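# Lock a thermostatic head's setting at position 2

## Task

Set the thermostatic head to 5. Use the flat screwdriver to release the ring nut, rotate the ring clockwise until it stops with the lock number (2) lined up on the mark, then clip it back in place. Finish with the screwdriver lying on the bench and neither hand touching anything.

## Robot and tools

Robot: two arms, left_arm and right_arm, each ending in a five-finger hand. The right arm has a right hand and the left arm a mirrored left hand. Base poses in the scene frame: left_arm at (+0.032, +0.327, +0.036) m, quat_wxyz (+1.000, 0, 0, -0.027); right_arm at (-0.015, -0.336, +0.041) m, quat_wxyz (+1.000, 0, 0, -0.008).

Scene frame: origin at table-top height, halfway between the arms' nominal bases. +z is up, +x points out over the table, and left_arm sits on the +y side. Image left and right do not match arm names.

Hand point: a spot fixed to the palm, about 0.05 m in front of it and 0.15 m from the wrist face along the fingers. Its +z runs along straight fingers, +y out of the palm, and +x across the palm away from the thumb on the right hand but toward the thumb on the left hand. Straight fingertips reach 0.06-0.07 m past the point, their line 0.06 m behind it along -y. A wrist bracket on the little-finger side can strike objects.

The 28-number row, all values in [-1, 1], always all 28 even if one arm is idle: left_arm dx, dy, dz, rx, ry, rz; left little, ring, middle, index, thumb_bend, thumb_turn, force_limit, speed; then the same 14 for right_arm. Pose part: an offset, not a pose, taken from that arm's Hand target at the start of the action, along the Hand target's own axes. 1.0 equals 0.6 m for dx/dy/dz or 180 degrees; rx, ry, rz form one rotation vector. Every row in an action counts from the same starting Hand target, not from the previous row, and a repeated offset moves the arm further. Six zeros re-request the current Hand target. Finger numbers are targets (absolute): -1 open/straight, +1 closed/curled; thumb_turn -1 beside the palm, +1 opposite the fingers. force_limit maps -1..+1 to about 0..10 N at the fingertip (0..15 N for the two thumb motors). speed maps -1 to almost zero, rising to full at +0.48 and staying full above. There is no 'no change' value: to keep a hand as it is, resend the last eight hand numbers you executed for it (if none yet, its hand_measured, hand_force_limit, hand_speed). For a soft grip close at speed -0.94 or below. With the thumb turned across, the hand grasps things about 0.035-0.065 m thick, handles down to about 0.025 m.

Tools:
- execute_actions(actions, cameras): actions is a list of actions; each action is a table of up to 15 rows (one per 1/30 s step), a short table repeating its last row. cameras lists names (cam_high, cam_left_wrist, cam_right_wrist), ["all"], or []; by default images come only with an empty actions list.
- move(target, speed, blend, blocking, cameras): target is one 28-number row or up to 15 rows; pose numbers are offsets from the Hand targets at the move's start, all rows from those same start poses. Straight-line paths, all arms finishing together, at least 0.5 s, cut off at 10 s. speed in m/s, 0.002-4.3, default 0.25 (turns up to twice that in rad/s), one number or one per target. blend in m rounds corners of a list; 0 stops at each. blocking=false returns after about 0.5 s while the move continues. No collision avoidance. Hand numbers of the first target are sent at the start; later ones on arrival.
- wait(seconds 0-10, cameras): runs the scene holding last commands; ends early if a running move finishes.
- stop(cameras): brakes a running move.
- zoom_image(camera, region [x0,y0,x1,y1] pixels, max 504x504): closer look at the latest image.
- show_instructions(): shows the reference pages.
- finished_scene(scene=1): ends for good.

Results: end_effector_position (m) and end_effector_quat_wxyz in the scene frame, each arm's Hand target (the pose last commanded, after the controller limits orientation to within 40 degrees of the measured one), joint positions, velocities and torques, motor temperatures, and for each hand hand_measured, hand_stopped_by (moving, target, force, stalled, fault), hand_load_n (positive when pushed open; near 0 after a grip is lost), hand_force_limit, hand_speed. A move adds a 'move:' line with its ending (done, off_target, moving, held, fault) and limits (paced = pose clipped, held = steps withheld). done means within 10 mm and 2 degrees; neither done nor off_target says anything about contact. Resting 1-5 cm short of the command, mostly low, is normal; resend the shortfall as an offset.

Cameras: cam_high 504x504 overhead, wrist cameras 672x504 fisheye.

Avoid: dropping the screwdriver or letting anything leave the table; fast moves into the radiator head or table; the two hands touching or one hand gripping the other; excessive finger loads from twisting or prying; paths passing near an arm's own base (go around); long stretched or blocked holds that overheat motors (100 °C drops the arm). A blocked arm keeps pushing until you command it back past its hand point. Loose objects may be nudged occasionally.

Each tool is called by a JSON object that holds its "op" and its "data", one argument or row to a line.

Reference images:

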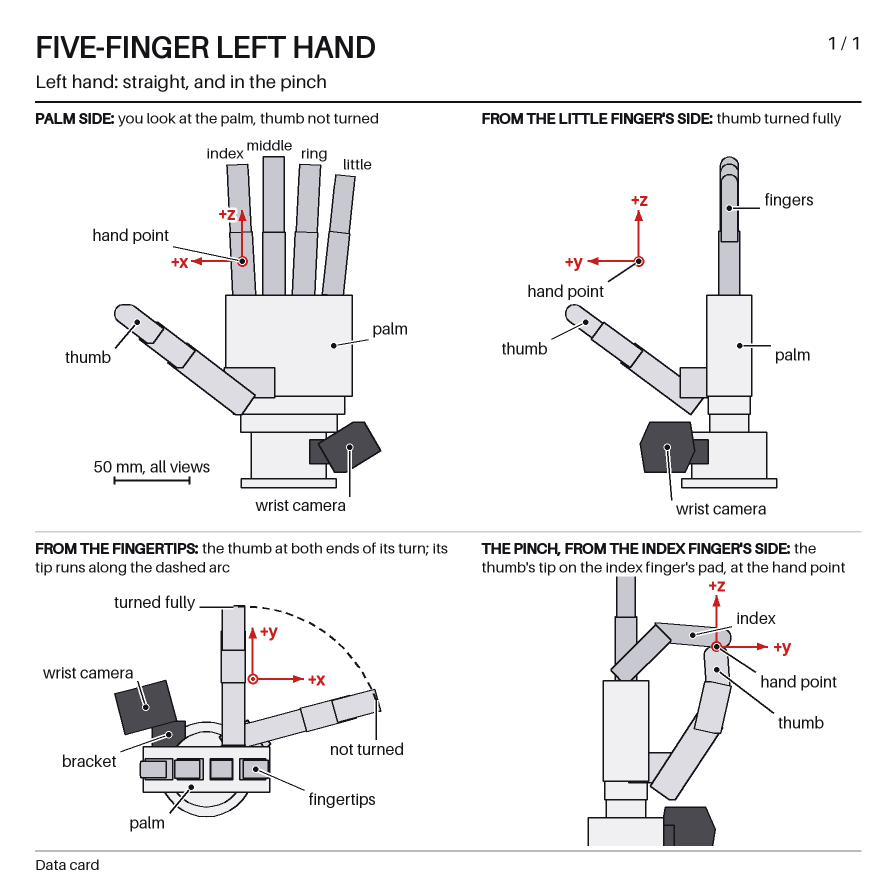

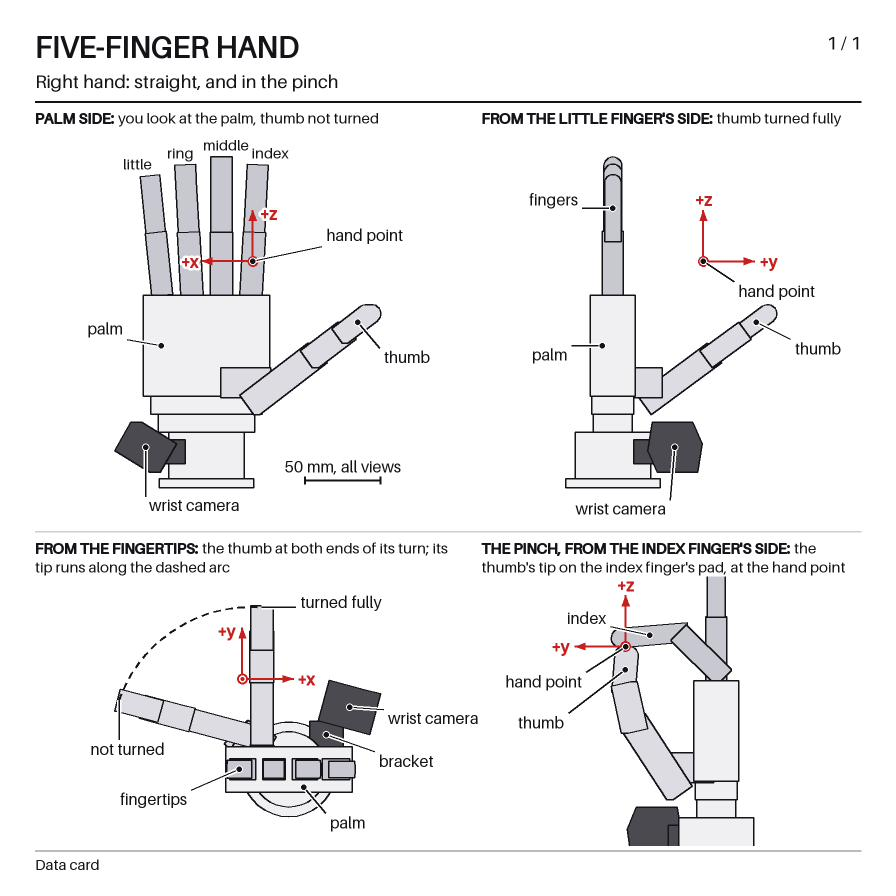

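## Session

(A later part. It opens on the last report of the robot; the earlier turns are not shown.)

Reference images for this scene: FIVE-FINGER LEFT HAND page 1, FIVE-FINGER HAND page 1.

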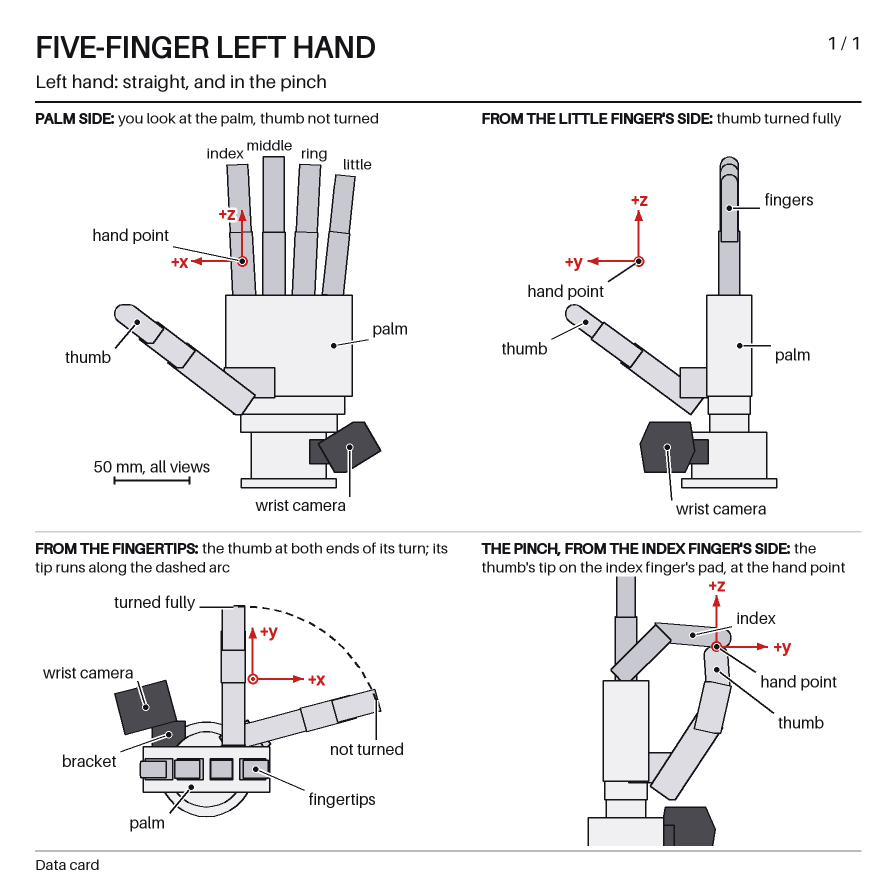

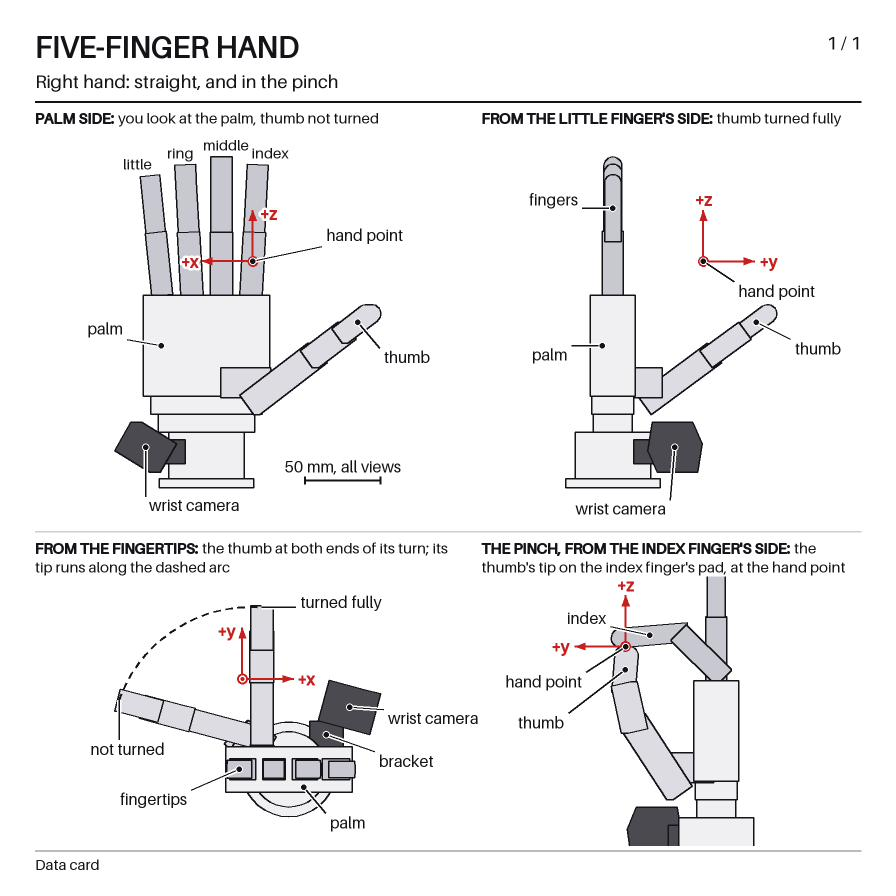

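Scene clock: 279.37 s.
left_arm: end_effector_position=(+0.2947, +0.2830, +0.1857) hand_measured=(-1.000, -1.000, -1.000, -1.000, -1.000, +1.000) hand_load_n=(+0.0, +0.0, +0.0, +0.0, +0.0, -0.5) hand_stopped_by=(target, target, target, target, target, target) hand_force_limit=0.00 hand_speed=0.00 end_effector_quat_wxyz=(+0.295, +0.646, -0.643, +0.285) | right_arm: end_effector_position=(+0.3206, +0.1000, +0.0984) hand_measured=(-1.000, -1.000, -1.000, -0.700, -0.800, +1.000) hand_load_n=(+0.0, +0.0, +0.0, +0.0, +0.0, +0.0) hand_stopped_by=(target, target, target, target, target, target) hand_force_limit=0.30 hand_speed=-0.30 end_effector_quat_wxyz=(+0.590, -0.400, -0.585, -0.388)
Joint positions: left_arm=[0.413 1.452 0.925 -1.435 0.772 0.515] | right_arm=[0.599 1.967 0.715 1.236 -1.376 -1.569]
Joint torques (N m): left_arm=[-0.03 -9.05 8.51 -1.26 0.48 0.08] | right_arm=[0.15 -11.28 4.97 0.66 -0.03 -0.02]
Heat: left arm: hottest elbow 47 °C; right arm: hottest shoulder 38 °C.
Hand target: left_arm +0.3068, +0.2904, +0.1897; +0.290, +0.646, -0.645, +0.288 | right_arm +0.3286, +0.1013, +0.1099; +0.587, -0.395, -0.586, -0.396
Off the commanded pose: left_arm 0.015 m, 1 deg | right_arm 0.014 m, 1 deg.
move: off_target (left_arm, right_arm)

{"op": "move", "data": {
  "target": [
    [0,0,0,0,0,0,-1,-1,-1,-1,-1,1,0,0,-0.0258,0,0,0,0,0,-1,-1,-1,-0.7,-0.8,1,0.3,-0.3]
  ],
  "speed": 0.08
}}

{"op": "move", "data": {
  "target": [
    [0,0,0,0,0,0,-1,-1,-1,-1,-1,1,0,0,0,0,0,0,0,0,-1,-1,-1,0.6,0.6,1,0.4,-0.6]
  ],
  "speed": 0.08,
  "cameras": ["cam_left_wrist","cam_right_wrist"]
}}

{"op": "zoom_image", "data": {
  "camera": "cam_left_wrist",
  "region": [280, 100, 460, 280]
}}

Scene clock: 280.57 s.
left_arm: end_effector_position=(+0.2947, +0.2830, +0.1857) hand_measured=(-1.000, -1.000, -1.000, -1.000, -1.000, +1.000) hand_load_n=(+0.0, +0.0, +0.0, +0.0, +0.0, +0.0) hand_stopped_by=(target, target, target, target, target, target) hand_force_limit=0.00 hand_speed=0.00 end_effector_quat_wxyz=(+0.295, +0.646, -0.643, +0.285) | right_arm: end_effector_position=(+0.3201, +0.0997, +0.0940) hand_measured=(-1.000, -1.000, -1.000, -0.700, -0.800, +1.000) hand_load_n=(+0.0, +0.0, +0.0, +0.0, +0.0, +0.5) hand_stopped_by=(target, target, target, target, target, target) hand_force_limit=0.30 hand_speed=-0.30 end_effector_quat_wxyz=(+0.590, -0.400, -0.584, -0.388)
Joint positions: left_arm=[0.413 1.452 0.925 -1.435 0.772 0.515] | right_arm=[0.599 1.98 0.715 1.247 -1.376 -1.569]
Joint torques (N m): left_arm=[-0.03 -9 8.49 -1.28 0.48 0.08] | right_arm=[-0.26 -9.76 5.14 1.74 -0.08 -0.1]
Heat: left arm: hottest elbow 47 °C; right arm: hottest shoulder 38 °C.
Hand target: left_arm +0.3068, +0.2904, +0.1897; +0.290, +0.646, -0.645, +0.288 | right_arm +0.3286, +0.1013, +0.0946; +0.586, -0.395, -0.586, -0.396
Off the commanded pose: left_arm 0.015 m, 1 deg | right_arm 0.009 m, 1 deg.
move: off_target (left_arm)

Scene clock: 281.37 s.
left_arm: end_effector_position=(+0.2947, +0.2830, +0.1857) hand_measured=(-1.000, -1.000, -1.000, -1.000, -1.000, +1.000) hand_load_n=(+0.0, +0.0, +0.0, +0.0, +0.0, +0.0) hand_stopped_by=(target, target, target, target, target, target) hand_force_limit=0.00 hand_speed=0.00 end_effector_quat_wxyz=(+0.295, +0.646, -0.643, +0.285) | right_arm: end_effector_position=(+0.3175, +0.1012, +0.0940) hand_measured=(-1.000, -1.000, -1.000, -0.120, -0.508, +1.000) hand_load_n=(+0.0, +0.0, +0.0, +12.5, +13.5, -1.0) hand_stopped_by=(target, target, target, force, force, target) hand_force_limit=0.40 hand_speed=-0.60 end_effector_quat_wxyz=(+0.591, -0.398, -0.586, -0.386)
Joint positions: left_arm=[0.413 1.452 0.925 -1.435 0.772 0.515] | right_arm=[0.604 1.98 0.715 1.248 -1.379 -1.569]
Joint torques (N m): left_arm=[-0.15 -9.05 8.5 -1.28 0.48 0.07] | right_arm=[0.03 -9.7 5.41 1.31 0.04 -0.15]
Heat: left arm: hottest elbow 47 °C; right arm: hottest shoulder 38 °C.
Hand target: left_arm +0.3068, +0.2904, +0.1897; +0.290, +0.646, -0.645, +0.288 | right_arm +0.3286, +0.1013, +0.0946; +0.587, -0.395, -0.586, -0.396
Off the commanded pose: left_arm 0.015 m, 1 deg | right_arm 0.011 m, 1 deg.
move: off_target (left_arm, right_arm)
Images, in order (width x height): cam_left_wrist 672x504, cam_right_wrist 672x504.

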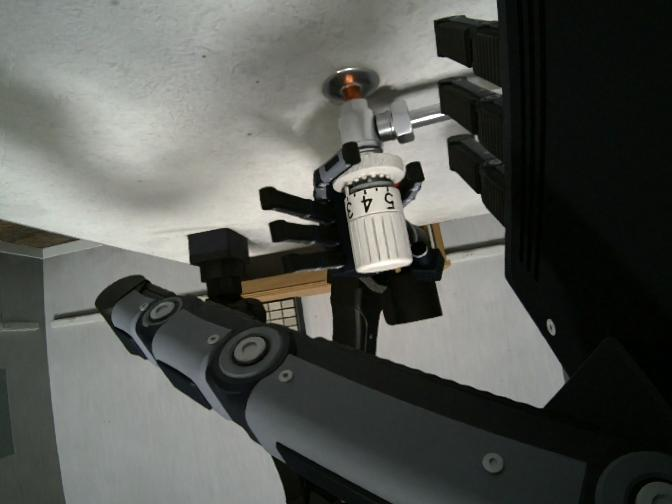

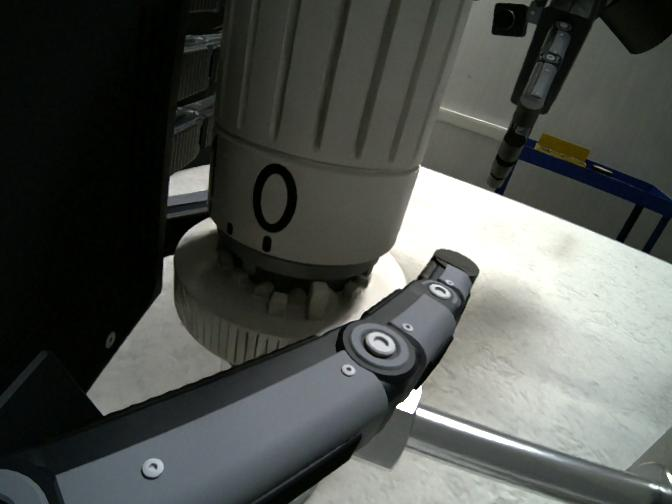

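Scaled by 2.800 from the camera's 672x504 image, which has a finer 960x720 frame.

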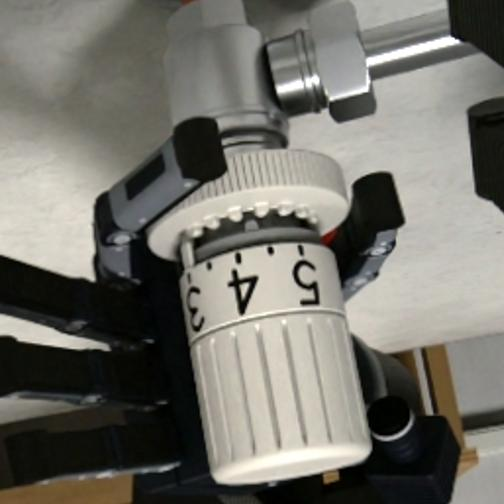

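{"op": "move", "data": {
  "target": [
    [0,0,0,0,0,0,-1,-1,-1,-1,-1,1,0,0,0.0017,-0.0005,-0.0016,-0.1222,0,0,-1,-1,-1,0.6,0.6,1,0.4,-0.6],
    [0,0,0,0,0,0,-1,-1,-1,-1,-1,1,0,0,0.0033,-0.0125,-0.0068,-0.2056,0,0,-1,-1,-1,0.6,0.6,1,0.4,-0.6]
  ],
  "speed": 0.12,
  "blend": 0.01,
  "cameras": ["cam_left_wrist","cam_right_wrist"]
}}

{"op": "zoom_image", "data": {
  "camera": "cam_left_wrist",
  "region": [280, 100, 460, 280]
}}

Scene clock: 285.00 s.
left_arm: end_effector_position=(+0.2947, +0.2830, +0.1857) hand_measured=(-1.000, -1.000, -1.000, -1.000, -1.000, +1.000) hand_load_n=(+0.0, +0.0, +0.0, +0.0, +0.0, +0.0) hand_stopped_by=(target, target, target, target, target, target) hand_force_limit=0.00 hand_speed=0.00 end_effector_quat_wxyz=(+0.295, +0.646, -0.643, +0.285) | right_arm: end_effector_position=(+0.3277, +0.0954, +0.0945) hand_measured=(-1.000, -1.000, -1.000, -0.118, -0.506, +1.000) hand_load_n=(+0.0, +0.0, +0.0, +4.0, +7.0, +3.0) hand_stopped_by=(target, target, target, force, force, target) hand_force_limit=0.40 hand_speed=-0.60 end_effector_quat_wxyz=(-0.432, +0.563, +0.428, +0.560)
Joint positions: left_arm=[0.413 1.452 0.925 -1.435 0.772 0.515] | right_arm=[0.852 1.926 0.509 1.418 -0.47 -1.563]
Joint torques (N m): left_arm=[-0.15 -9 8.53 -1.26 0.48 0.08] | right_arm=[1.44 -9.93 2.37 1.58 0.21 -0.13]
Heat: left arm: hottest elbow 48 °C; right arm: hottest shoulder 38 °C.
Hand target: left_arm +0.3068, +0.2904, +0.1897; +0.290, +0.646, -0.645, +0.288 | right_arm +0.3232, +0.0947, +0.0964; -0.431, +0.561, +0.430, +0.561
Off the commanded pose: left_arm 0.015 m, 1 deg | right_arm 0.005 m, 0 deg.
move: off_target (left_arm)
Images, in order (width x height): cam_left_wrist 672x504, cam_right_wrist 672x504.

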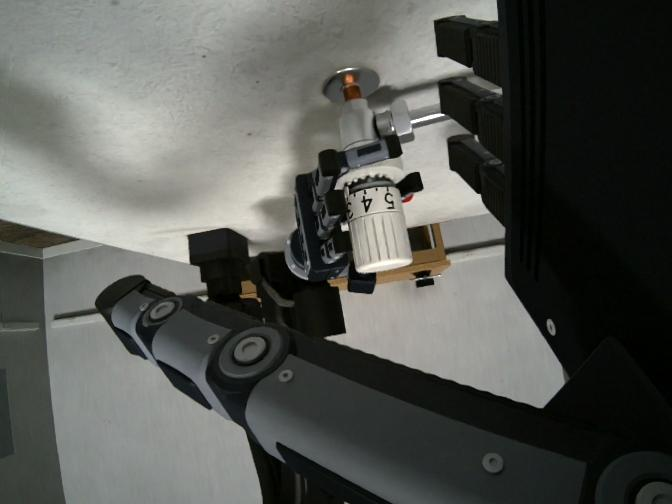

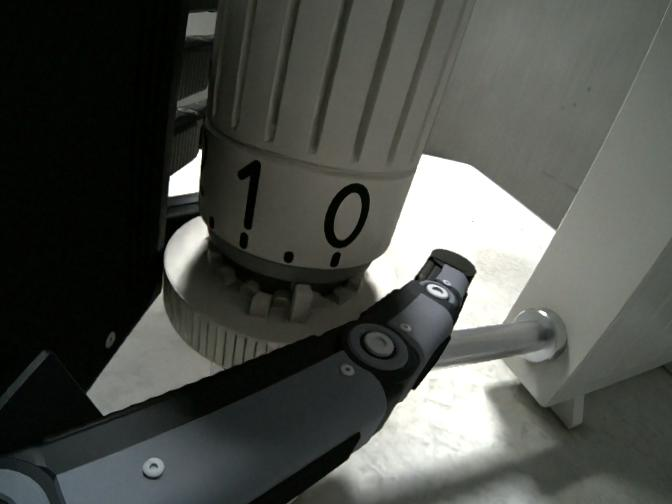

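Scaled by 2.800 from the camera's 672x504 image, which has a finer 960x720 frame.

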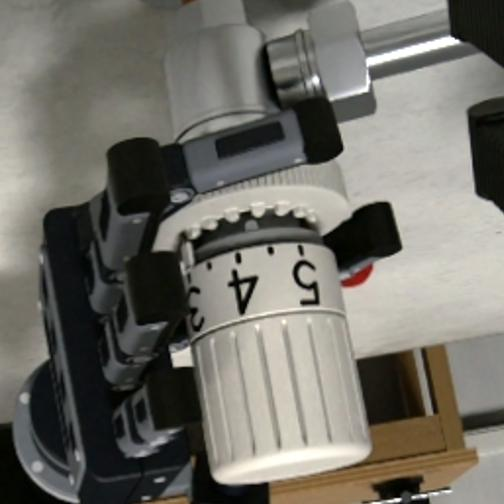

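{"op": "move", "data": {
  "target": [
    [0,0,0,0,0,0,-1,-1,-1,-1,-1,1,0,0,0,0,0,0,0,0,-1,-1,-1,-0.9,-0.9,1,0.3,0],
    [0,0,0,0,0,0,-1,-1,-1,-1,-1,1,0,0,0.001,0.006,0.0132,0.1111,0,0,-1,-1,-1,-0.9,-0.9,1,0.3,0],
    [0,0,0,0,0,0,-1,-1,-1,-1,-1,1,0,0,0,0.0012,0.0197,0.2389,0,0,-1,-1,-1,-0.9,-0.9,1,0.3,0]
  ],
  "speed": 0.2,
  "blend": [0,0.01,0],
  "cameras": ["cam_right_wrist"]
}}

Scene clock: 288.70 s.
left_arm: end_effector_position=(+0.2947, +0.2830, +0.1857) hand_measured=(-1.000, -1.000, -1.000, -1.000, -1.000, +1.000) hand_load_n=(+0.0, +0.0, +0.0, +0.0, +0.0, +0.0) hand_stopped_by=(target, target, target, target, target, target) hand_force_limit=0.00 hand_speed=0.00 end_effector_quat_wxyz=(+0.295, +0.646, -0.643, +0.285) | right_arm: end_effector_position=(+0.3154, +0.1022, +0.0971) hand_measured=(-1.000, -1.000, -1.000, -0.900, -0.900, +1.000) hand_load_n=(+0.0, +0.0, +0.0, +0.0, +0.0, +0.0) hand_stopped_by=(target, target, target, target, target, target) hand_force_limit=0.30 hand_speed=0.00 end_effector_quat_wxyz=(+0.607, -0.364, -0.606, -0.363)
Joint positions: left_arm=[0.413 1.452 0.925 -1.435 0.772 0.515] | right_arm=[0.589 1.998 0.761 1.244 -1.489 -1.561]
Joint torques (N m): left_arm=[-0.15 -9.05 8.51 -1.26 0.48 0.08] | right_arm=[0.44 -10.11 6.54 0.55 -0.1 -0.03]
Heat: left arm: hottest elbow 48 °C; right arm: hottest shoulder 38 °C.
Hand target: left_arm +0.3068, +0.2904, +0.1897; +0.290, +0.646, -0.645, +0.288 | right_arm +0.3267, +0.1060, +0.0964; +0.606, -0.364, -0.606, -0.364
Off the commanded pose: left_arm 0.015 m, 1 deg | right_arm 0.012 m, 0 deg.
move: off_target (left_arm, right_arm)
Images, in order (width x height): cam_right_wrist 672x504.

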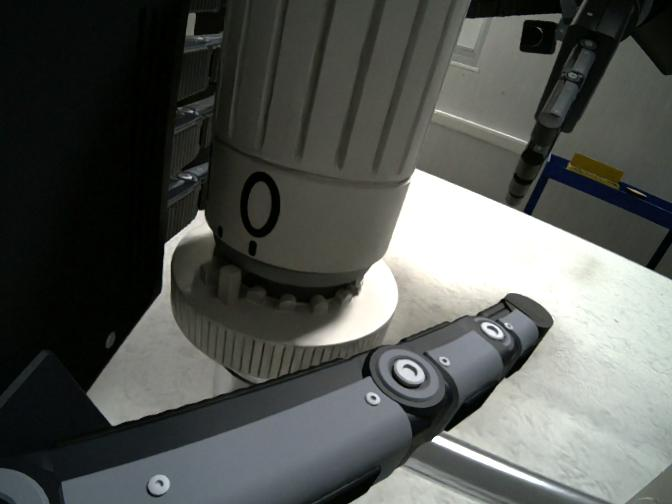

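{"op": "move", "data": {
  "target": [
    [0,0,0,0,0,0,-1,-1,-1,-1,-1,1,0,0,-0.0067,0,0,0,0,0,-1,-1,-1,-0.9,-0.9,1,0.3,0],
    [0,0,0,0,0,0,-1,-1,-1,-1,-1,1,0,0,-0.0067,0,0,0,0,0,-1,-1,-1,0.6,0.6,1,0.4,-0.55]
  ],
  "speed": 0.08,
  "cameras": ["cam_right_wrist"]
}}

Scene clock: 290.57 s.
left_arm: end_effector_position=(+0.2947, +0.2830, +0.1857) hand_measured=(-1.000, -1.000, -1.000, -1.000, -1.000, +1.000) hand_load_n=(+0.0, +0.5, +0.0, +0.0, +0.0, +0.0) hand_stopped_by=(target, target, target, target, target, target) hand_force_limit=0.00 hand_speed=0.00 end_effector_quat_wxyz=(+0.295, +0.646, -0.643, +0.285) | right_arm: end_effector_position=(+0.3146, +0.1018, +0.0916) hand_measured=(-1.000, -1.000, -1.000, -0.122, -0.506, +1.000) hand_load_n=(+0.0, +0.0, +0.0, +13.5, +15.0, -1.0) hand_stopped_by=(target, target, target, force, force, target) hand_force_limit=0.40 hand_speed=-0.55 end_effector_quat_wxyz=(+0.609, -0.367, -0.605, -0.359)
Joint positions: left_arm=[0.413 1.452 0.925 -1.435 0.772 0.515] | right_arm=[0.589 2.009 0.761 1.244 -1.49 -1.561]
Joint torques (N m): left_arm=[-0.09 -9 8.53 -1.26 0.49 0.08] | right_arm=[-0.09 -9.82 6.45 0.76 -0.02 -0.09]
Heat: left arm: hottest elbow 48 °C; right arm: hottest shoulder 38 °C.
Hand target: left_arm +0.3068, +0.2904, +0.1897; +0.290, +0.646, -0.645, +0.288 | right_arm +0.3267, +0.1060, +0.0923; +0.607, -0.364, -0.606, -0.364
Off the commanded pose: left_arm 0.015 m, 1 deg | right_arm 0.013 m, 1 deg.
move: off_target (left_arm, right_arm); target 2's new numbers were sent with right_arm's hand 0.013 m and 1 deg from that target
Images, in order (width x height): cam_right_wrist 672x504.

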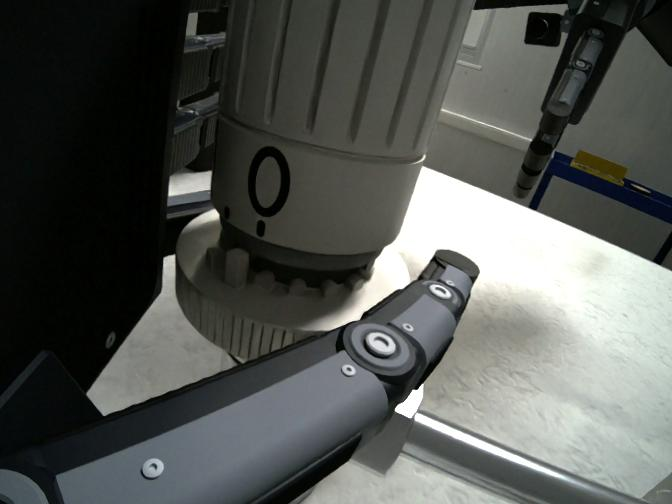

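{"op": "move", "data": {
  "target": [
    [0,0,0,0,0,0,-1,-1,-1,-1,-1,1,0,0,0.0033,-0.0007,-0.0083,-0.1278,0,0,-1,-1,-1,0.6,0.6,1,0.4,-0.55],
    [0,0,0,0,0,0,-1,-1,-1,-1,-1,1,0,0,0.0053,-0.0188,-0.0153,-0.2667,0,0,-1,-1,-1,0.6,0.6,1,0.4,-0.55]
  ],
  "speed": 0.15,
  "blend": 0.01,
  "cameras": ["cam_left_wrist","cam_right_wrist"]
}}

{"op": "zoom_image", "data": {
  "camera": "cam_left_wrist",
  "region": [280, 100, 460, 280]
}}

Scene clock: 294.20 s.
left_arm: end_effector_position=(+0.2947, +0.2830, +0.1857) hand_measured=(-1.000, -1.000, -1.000, -1.000, -1.000, +1.000) hand_load_n=(+0.0, +0.0, +0.0, +0.0, +0.0, +0.0) hand_stopped_by=(target, target, target, target, target, target) hand_force_limit=0.00 hand_speed=0.00 end_effector_quat_wxyz=(+0.295, +0.646, -0.643, +0.285) | right_arm: end_effector_position=(+0.3274, +0.0939, +0.0921) hand_measured=(-1.000, -1.000, -1.000, -0.122, -0.506, +1.000) hand_load_n=(+0.0, +0.0, +0.0, +4.0, +6.5, +4.0) hand_stopped_by=(target, target, target, force, force, target) hand_force_limit=0.40 hand_speed=-0.55 end_effector_quat_wxyz=(-0.407, +0.583, +0.401, +0.577)
Joint positions: left_arm=[0.413 1.452 0.925 -1.435 0.772 0.515] | right_arm=[0.902 1.93 0.501 1.426 -0.33 -1.559]
Joint torques (N m): left_arm=[-0.03 -9.05 8.51 -1.26 0.49 0.08] | right_arm=[0.5 -10.29 1.62 1.72 0.24 -0.19]
Heat: left arm: hottest elbow 48 °C; right arm: hottest shoulder 38 °C.
Hand target: left_arm +0.3068, +0.2904, +0.1897; +0.290, +0.646, -0.645, +0.288 | right_arm +0.3212, +0.0926, +0.0956; -0.406, +0.579, +0.405, +0.579
Off the commanded pose: left_arm 0.015 m, 1 deg | right_arm 0.007 m, 1 deg.
move: off_target (left_arm)
Images, in order (width x height): cam_left_wrist 672x504, cam_right_wrist 672x504.

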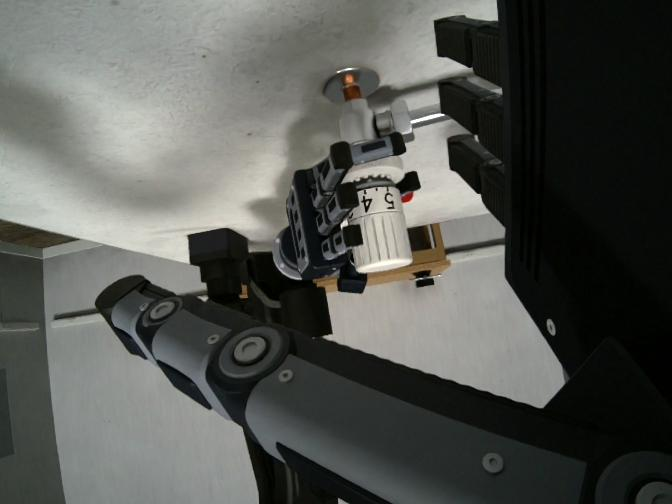

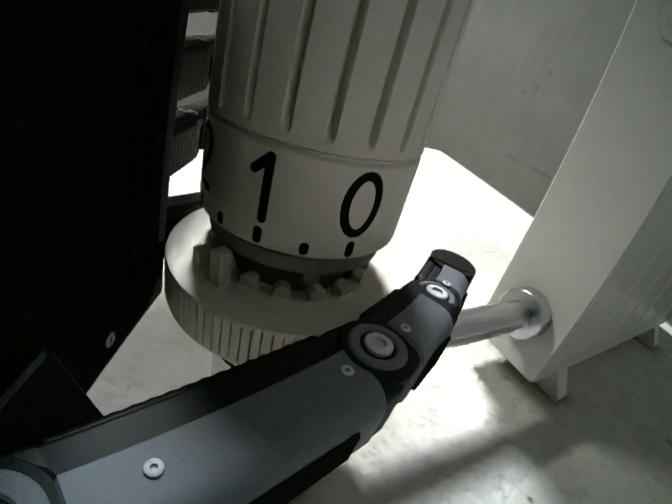

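Scaled by 2.800 from the camera's 672x504 image, which has a finer 960x720 frame.

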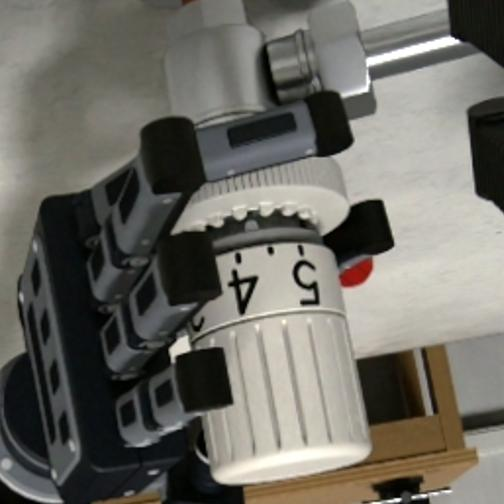

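{"op": "move", "data": {
  "target": [
    [0,0,0,0,0,0,-1,-1,-1,-1,-1,1,0,0,0,0,0,0,0,0,-1,-1,-1,-0.9,-0.9,1,0.3,0],
    [0,0,0,0,0,0,-1,-1,-1,-1,-1,1,0,0,0.001,0.0105,0.0128,0.1389,0,0,-1,-1,-1,-0.9,-0.9,1,0.3,0],
    [0,0,0,0,0,0,-1,-1,-1,-1,-1,1,0,0,-0.0053,0.0012,0.0243,0.2667,0,0,-1,-1,-1,-0.9,-0.9,1,0.3,0],
    [0,0,0,0,0,0,-1,-1,-1,-1,-1,1,0,0,-0.0053,0.0012,0.0243,0.2667,0,0,-1,-1,-1,0.65,0.65,1,0.6,-0.55]
  ],
  "speed": 0.25,
  "blend": [0,0.01,0,0],
  "cameras": ["cam_right_wrist"]
}}

Scene clock: 298.47 s.
left_arm: end_effector_position=(+0.2947, +0.2830, +0.1857) hand_measured=(-1.000, -1.000, -1.000, -1.000, -1.000, +1.000) hand_load_n=(+0.0, +0.0, +0.0, +0.0, -0.5, +0.0) hand_stopped_by=(target, target, target, target, target, target) hand_force_limit=0.00 hand_speed=0.00 end_effector_quat_wxyz=(+0.295, +0.646, -0.643, +0.285) | right_arm: end_effector_position=(+0.3154, +0.1021, +0.0926) hand_measured=(-1.000, -1.000, -1.000, -0.120, -0.504, +1.000) hand_load_n=(+0.0, +0.0, +0.0, +11.5, +13.5, -1.0) hand_stopped_by=(target, target, target, force, force, target) hand_force_limit=0.60 hand_speed=-0.55 end_effector_quat_wxyz=(+0.608, -0.365, -0.606, -0.361)
Joint positions: left_arm=[0.413 1.452 0.925 -1.435 0.772 0.515] | right_arm=[0.589 2.011 0.763 1.252 -1.49 -1.56]
Joint torques (N m): left_arm=[-0.03 -9.17 8.49 -1.25 0.48 0.08] | right_arm=[0.03 -9.99 6.28 0.7 -0.01 -0.01]
Heat: left arm: hottest elbow 48 °C; right arm: hottest shoulder 38 °C.
Hand target: left_arm +0.3068, +0.2904, +0.1897; +0.290, +0.646, -0.645, +0.288 | right_arm +0.3268, +0.1060, +0.0924; +0.606, -0.364, -0.606, -0.364
Off the commanded pose: left_arm 0.015 m, 1 deg | right_arm 0.012 m, 0 deg.
move: off_target (left_arm, right_arm); target 4's new numbers were sent with right_arm's hand 0.012 m and 0 deg from that target
Images, in order (width x height): cam_right_wrist 672x504.

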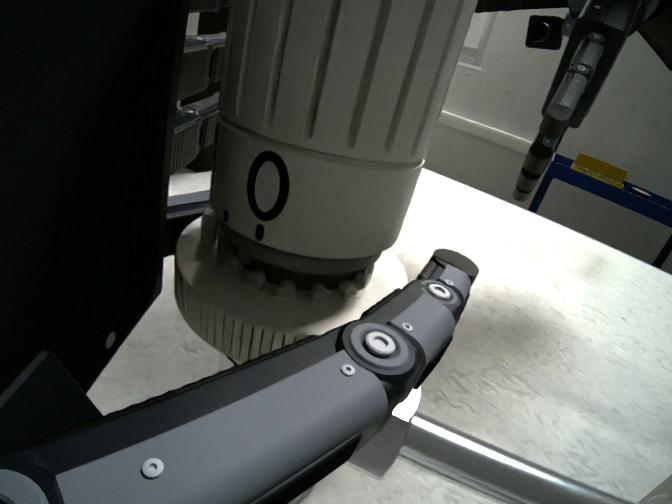

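{"op": "move", "data": {
  "target": [
    [0,0,0,0,0,0,-1,-1,-1,-1,-1,1,0,0,0.0033,-0.0007,-0.0083,-0.1278,0,0,-1,-1,-1,0.65,0.65,1,0.6,-0.55],
    [0,0,0,0,0,0,-1,-1,-1,-1,-1,1,0,0,0.0053,-0.023,-0.016,-0.2667,0,0,-1,-1,-1,0.65,0.65,1,0.6,-0.55]
  ],
  "speed": 0.15,
  "blend": 0.01,
  "cameras": ["cam_right_wrist"]
}}

{"op": "move", "data": {
  "target": [
    [0,0,0,0,0,0,-1,-1,-1,-1,-1,1,0,0,0,0,0,0,0,0,-1,-1,-1,-0.9,-0.9,1,0.3,0],
    [0,0,0,0,0,0,-1,-1,-1,-1,-1,1,0,0,0,-0.0083,0.005,-0.0833,0,0,-1,-1,-1,-0.9,-0.9,1,0.3,0]
  ],
  "speed": 0.2,
  "cameras": ["cam_left_wrist","cam_right_wrist"]
}}

{"op": "zoom_image", "data": {
  "camera": "cam_right_wrist",
  "region": [140, 180, 360, 400]
}}

Scene clock: 302.03 s.
left_arm: end_effector_position=(+0.2947, +0.2830, +0.1857) hand_measured=(-1.000, -1.000, -1.000, -1.000, -1.000, +1.000) hand_load_n=(+0.0, +0.0, +0.0, +0.0, +0.0, -0.5) hand_stopped_by=(target, target, target, target, target, target) hand_force_limit=0.00 hand_speed=0.00 end_effector_quat_wxyz=(+0.295, +0.646, -0.643, +0.285) | right_arm: end_effector_position=(+0.3268, +0.0936, +0.0930) hand_measured=(-1.000, -1.000, -1.000, -0.120, -0.504, +1.000) hand_load_n=(+0.0, +0.0, +0.0, +6.0, +8.5, +4.0) hand_stopped_by=(target, target, target, force, force, target) hand_force_limit=0.60 hand_speed=-0.55 end_effector_quat_wxyz=(-0.407, +0.582, +0.401, +0.579)
Joint positions: left_arm=[0.413 1.452 0.925 -1.435 0.772 0.515] | right_arm=[0.904 1.929 0.499 1.431 -0.327 -1.56]
Joint torques (N m): left_arm=[-0.03 -9 8.47 -1.28 0.49 0.08] | right_arm=[1.73 -9.99 1.39 1.89 0.2 -0.17]
Heat: left arm: hottest elbow 48 °C; right arm: hottest shoulder 38 °C.
Hand target: left_arm +0.3068, +0.2904, +0.1897; +0.290, +0.646, -0.645, +0.288 | right_arm +0.3191, +0.0911, +0.0956; -0.406, +0.579, +0.405, +0.579
Off the commanded pose: left_arm 0.015 m, 1 deg | right_arm 0.008 m, 1 deg.
move: off_target (left_arm)
Images, in order (width x height): cam_right_wrist 672x504.

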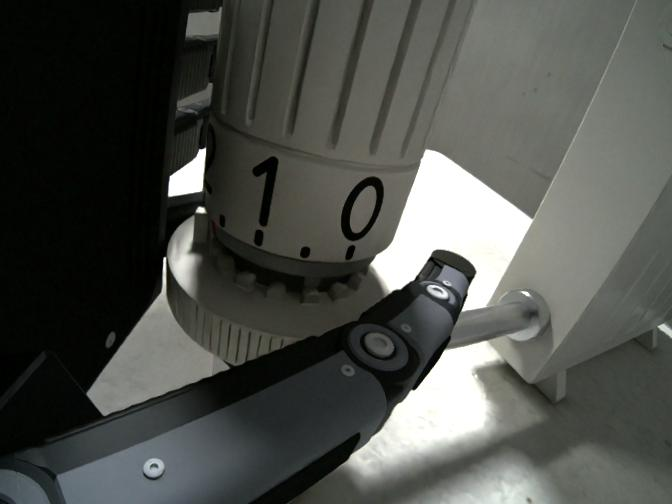

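Scene clock: 304.03 s.
left_arm: end_effector_position=(+0.2947, +0.2830, +0.1857) hand_measured=(-1.000, -1.000, -1.000, -1.000, -1.000, +1.000) hand_load_n=(+0.0, +0.0, +0.0, +0.0, +0.0, +0.0) hand_stopped_by=(target, target, target, target, target, target) hand_force_limit=0.00 hand_speed=0.00 end_effector_quat_wxyz=(+0.295, +0.646, -0.643, +0.285) | right_arm: end_effector_position=(+0.3119, +0.0852, +0.0864) hand_measured=(-1.000, -1.000, -1.000, -0.900, -0.900, +1.000) hand_load_n=(+0.0, +0.0, +0.0, +0.0, +0.0, +0.0) hand_stopped_by=(target, target, target, target, target, target) hand_force_limit=0.30 hand_speed=0.00 end_effector_quat_wxyz=(-0.325, +0.635, +0.328, +0.619)
Joint positions: left_arm=[0.413 1.452 0.925 -1.435 0.772 0.515] | right_arm=[1.075 1.929 0.486 1.421 0.101 -1.562]
Joint torques (N m): left_arm=[-0.03 -8.94 8.51 -1.26 0.48 0.08] | right_arm=[0.38 -9.05 4.74 1.36 0.22 -0.17]
Motor temperatures (°C): left_arm=[32 34 48 32 31 31] | right_arm=[28 38 33 30 32 30]
Heat: left arm: hottest elbow 48 °C; right arm: hottest shoulder 38 °C.
Hand target: left_arm +0.3068, +0.2904, +0.1897; +0.290, +0.646, -0.645, +0.288 | right_arm +0.3154, +0.0956, +0.0956; -0.327, +0.627, +0.326, +0.627
Off the commanded pose: left_arm 0.015 m, 1 deg | right_arm 0.014 m, 1 deg.
move: off_target (left_arm, right_arm)
Images, in order (width x height): cam_left_wrist 672x504, cam_right_wrist 672x504.

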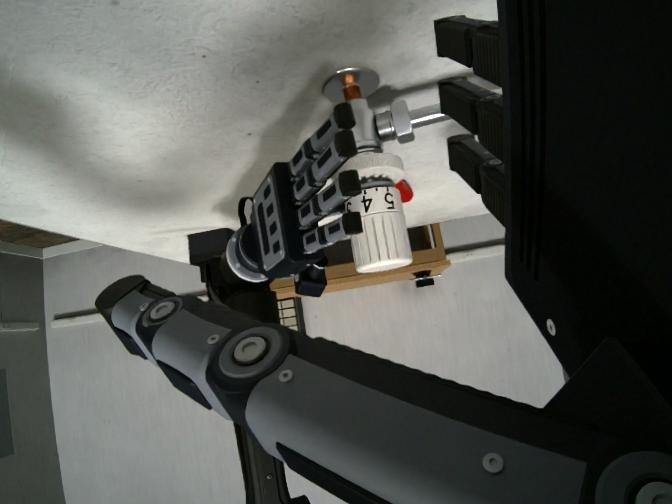

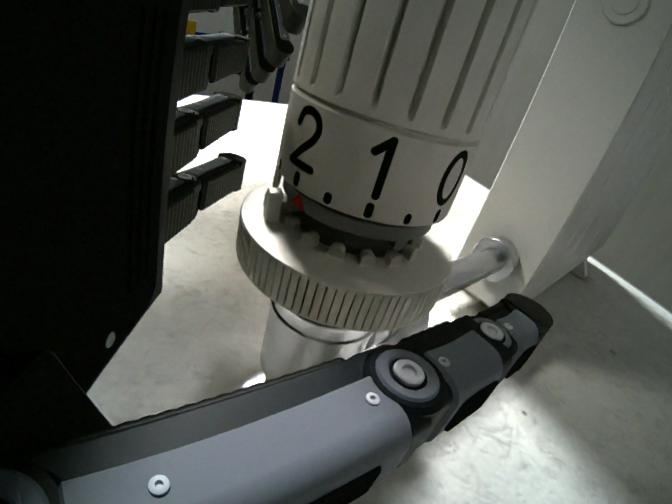

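Scaled by 2.291 from the camera's 672x504 image, which has a finer 960x720 frame.

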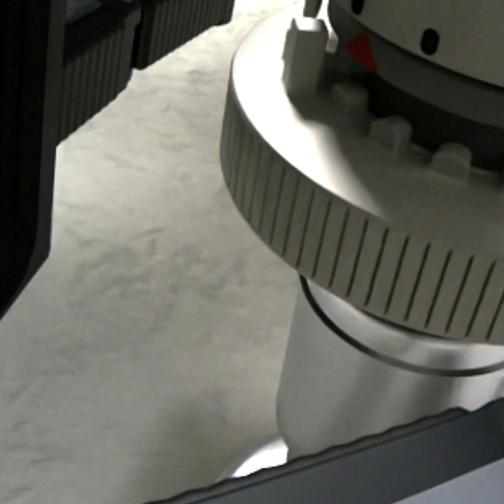

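{"op": "zoom_image", "data": {
  "camera": "cam_right_wrist",
  "region": [230, 110, 350, 230]
}}

{"op": "zoom_image", "data": {
  "camera": "cam_left_wrist",
  "region": [310, 120, 430, 240]
}}

Scaled by 4.200 from the camera's 672x504 image, which has a finer 960x720 frame.

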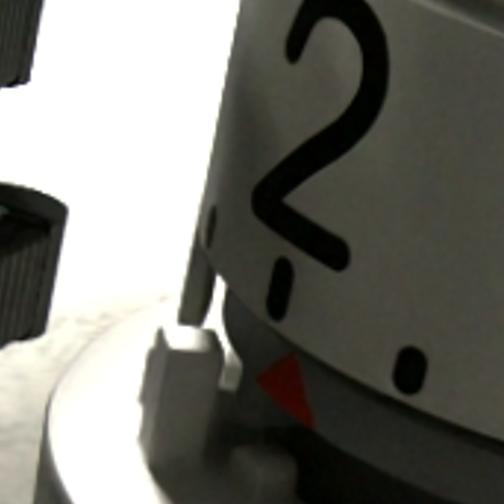

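Scaled by 4.200 from the camera's 672x504 image, which has a finer 960x720 frame.

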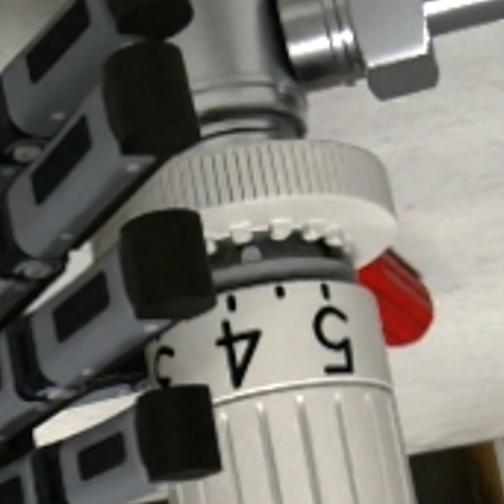

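{"op": "move", "data": {
  "target": [
    [0,0,0,0,0,0,-1,-1,-1,-1,-1,1,0,0,0.02,0,-0.1667,0,0,0,-1,-1,-1,-1,-1,1,0.3,0]
  ],
  "speed": 0.25,
  "cameras": ["cam_left_wrist","cam_right_wrist"]
}}

{"op": "zoom_image", "data": {
  "camera": "cam_left_wrist",
  "region": [320, 130, 420, 230]
}}

{"op": "zoom_image", "data": {
  "camera": "cam_right_wrist",
  "region": [220, 130, 370, 280]
}}

Scene clock: 305.43 s.
left_arm: end_effector_position=(+0.2947, +0.2830, +0.1857) hand_measured=(-1.000, -1.000, -1.000, -1.000, -1.000, +1.000) hand_load_n=(+0.0, +0.0, +0.0, +0.0, +0.0, +0.0) hand_stopped_by=(target, target, target, target, target, target) hand_force_limit=0.00 hand_speed=0.00 end_effector_quat_wxyz=(+0.295, +0.646, -0.643, +0.285) | right_arm: end_effector_position=(+0.2613, +0.0138, +0.0988) hand_measured=(-1.000, -1.000, -1.000, -1.000, -1.000, +1.000) hand_load_n=(+0.0, +0.0, +0.0, +0.0, +0.0, +0.0) hand_stopped_by=(target, target, target, target, target, target) hand_force_limit=0.30 hand_speed=0.00 end_effector_quat_wxyz=(-0.322, +0.637, +0.328, +0.618)
Joint positions: left_arm=[0.413 1.452 0.925 -1.435 0.772 0.515] | right_arm=[1.114 1.837 0.249 1.561 0.143 -1.562]
Joint torques (N m): left_arm=[-0.15 -9.05 8.5 -1.29 0.48 0.08] | right_arm=[1.67 -6.95 1.21 2.02 0.27 -0.11]
Heat: left arm: hottest elbow 48 °C; right arm: hottest shoulder 38 °C.
Hand target: left_arm +0.3068, +0.2904, +0.1897; +0.290, +0.646, -0.645, +0.288 | right_arm +0.2583, +0.0136, +0.1075; -0.327, +0.627, +0.326, +0.628
Off the commanded pose: left_arm 0.015 m, 1 deg | right_arm 0.009 m, 2 deg.
joint sent to its limit (right arm) — joint 4 (wrist pitch), upper limit. The joint targets still meet the commanded pose.
move: off_target (left_arm)
Images, in order (width x height): cam_left_wrist 672x504, cam_right_wrist 672x504.

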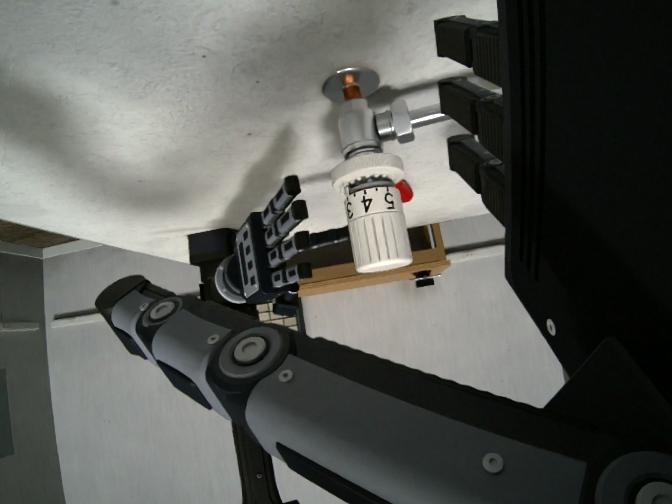

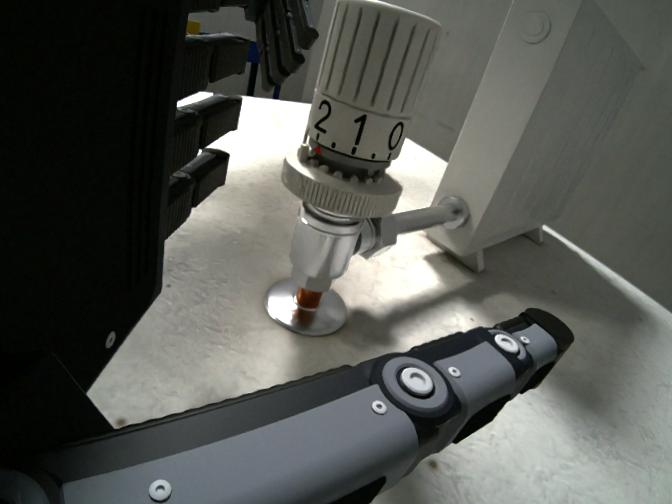

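Scaled by 5.040 from the camera's 672x504 image, which has a finer 960x720 frame.

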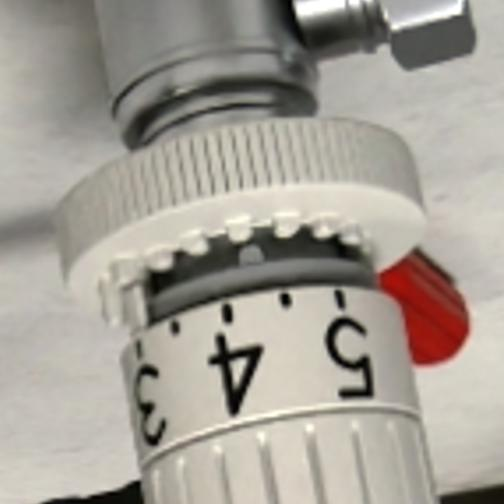

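Scaled by 3.360 from the camera's 672x504 image, which has a finer 960x720 frame.

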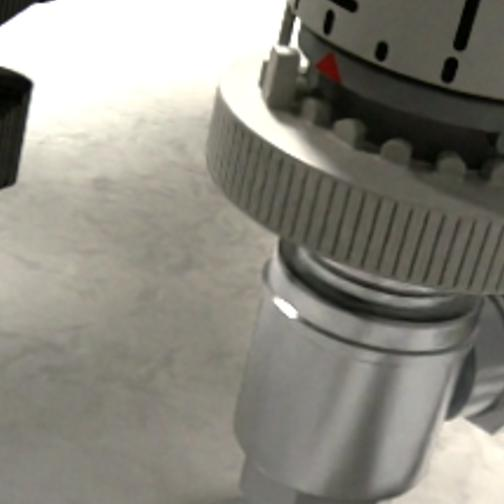

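{"op": "zoom_image", "data": {
  "camera": "cam_left_wrist",
  "region": [325, 165, 375, 215]
}}

{"op": "zoom_image", "data": {
  "camera": "cam_right_wrist",
  "region": [280, 120, 340, 180]
}}

Scaled by 10.080 from the camera's 672x504 image, which has a finer 960x720 frame.

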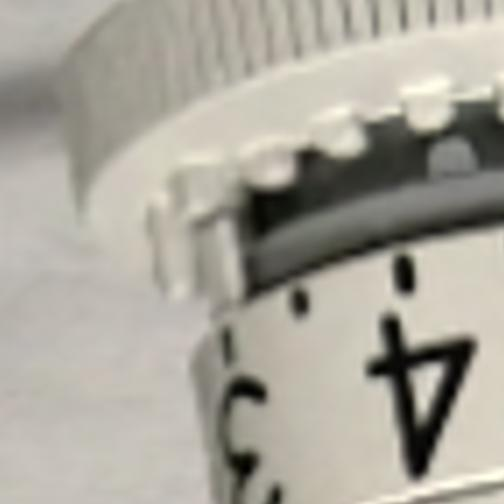

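Scaled by 8.400 from the camera's 672x504 image, which has a finer 960x720 frame.

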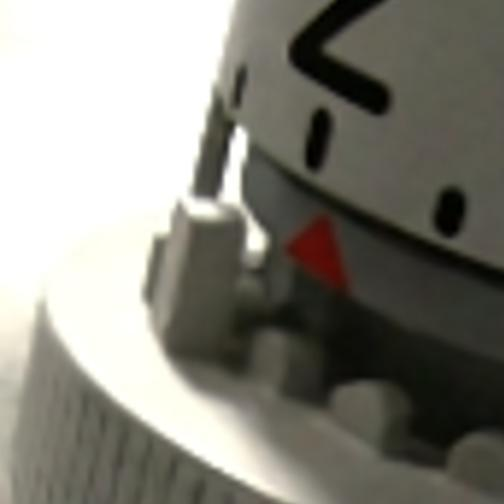

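{"op": "move", "data": {
  "target": [
    [0,0,0,0,0,0,-1,-1,-1,-1,-1,1,0,0,-0.0125,0.0718,0.094,0.1833,0,0,-1,-1,-1,-1,-1,1,0.3,0],
    [0,0,0,0,0,0,-1,-1,-1,-1,-1,1,0,0,-0.0217,0.0133,0.184,0.1833,0,0,-1,-1,-1,-1,-1,1,0.3,0]
  ],
  "speed": 0.2,
  "blend": [0.01,0],
  "cameras": ["cam_left_wrist","cam_right_wrist"]
}}

Scene clock: 308.90 s.
left_arm: end_effector_position=(+0.2947, +0.2830, +0.1857) hand_measured=(-1.000, -1.000, -1.000, -1.000, -1.000, +1.000) hand_load_n=(+0.0, +0.0, +0.0, +0.0, +0.0, +0.0) hand_stopped_by=(target, target, target, target, target, target) hand_force_limit=0.00 hand_speed=0.00 end_effector_quat_wxyz=(+0.295, +0.646, -0.643, +0.285) | right_arm: end_effector_position=(+0.3204, +0.0927, +0.0952) hand_measured=(-1.000, -1.000, -1.000, -1.000, -1.000, +1.000) hand_load_n=(+0.0, +0.0, +0.0, +0.0, +0.0, +0.0) hand_stopped_by=(target, target, target, target, target, target) hand_force_limit=0.30 hand_speed=0.00 end_effector_quat_wxyz=(+0.493, -0.511, -0.490, -0.505)
Joint positions: left_arm=[0.413 1.452 0.925 -1.435 0.772 0.515] | right_arm=[0.737 1.926 0.532 1.391 -0.817 -1.565]
Joint torques (N m): left_arm=[-0.03 -9 8.49 -1.25 0.48 0.07] | right_arm=[1.03 -8.23 5.23 0.79 0.2 -0.12]
Heat: left arm: hottest elbow 48 °C; right arm: hottest shoulder 38 °C.
Hand target: left_arm +0.3068, +0.2904, +0.1897; +0.290, +0.646, -0.645, +0.288 | right_arm +0.3281, +0.0995, +0.0946; +0.492, -0.508, -0.491, -0.509
Off the commanded pose: left_arm 0.015 m, 1 deg | right_arm 0.010 m, 1 deg.
move: off_target (left_arm)
Images, in order (width x height): cam_left_wrist 672x504, cam_right_wrist 672x504.

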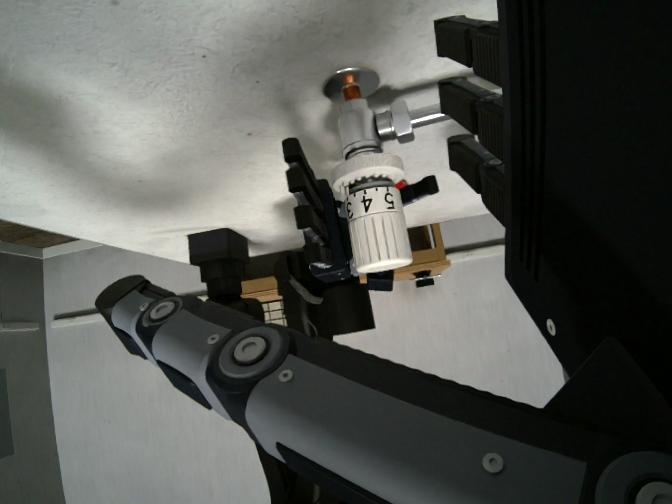

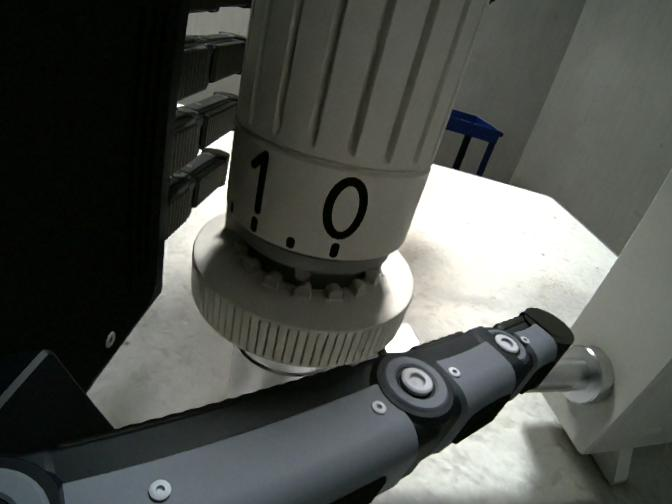

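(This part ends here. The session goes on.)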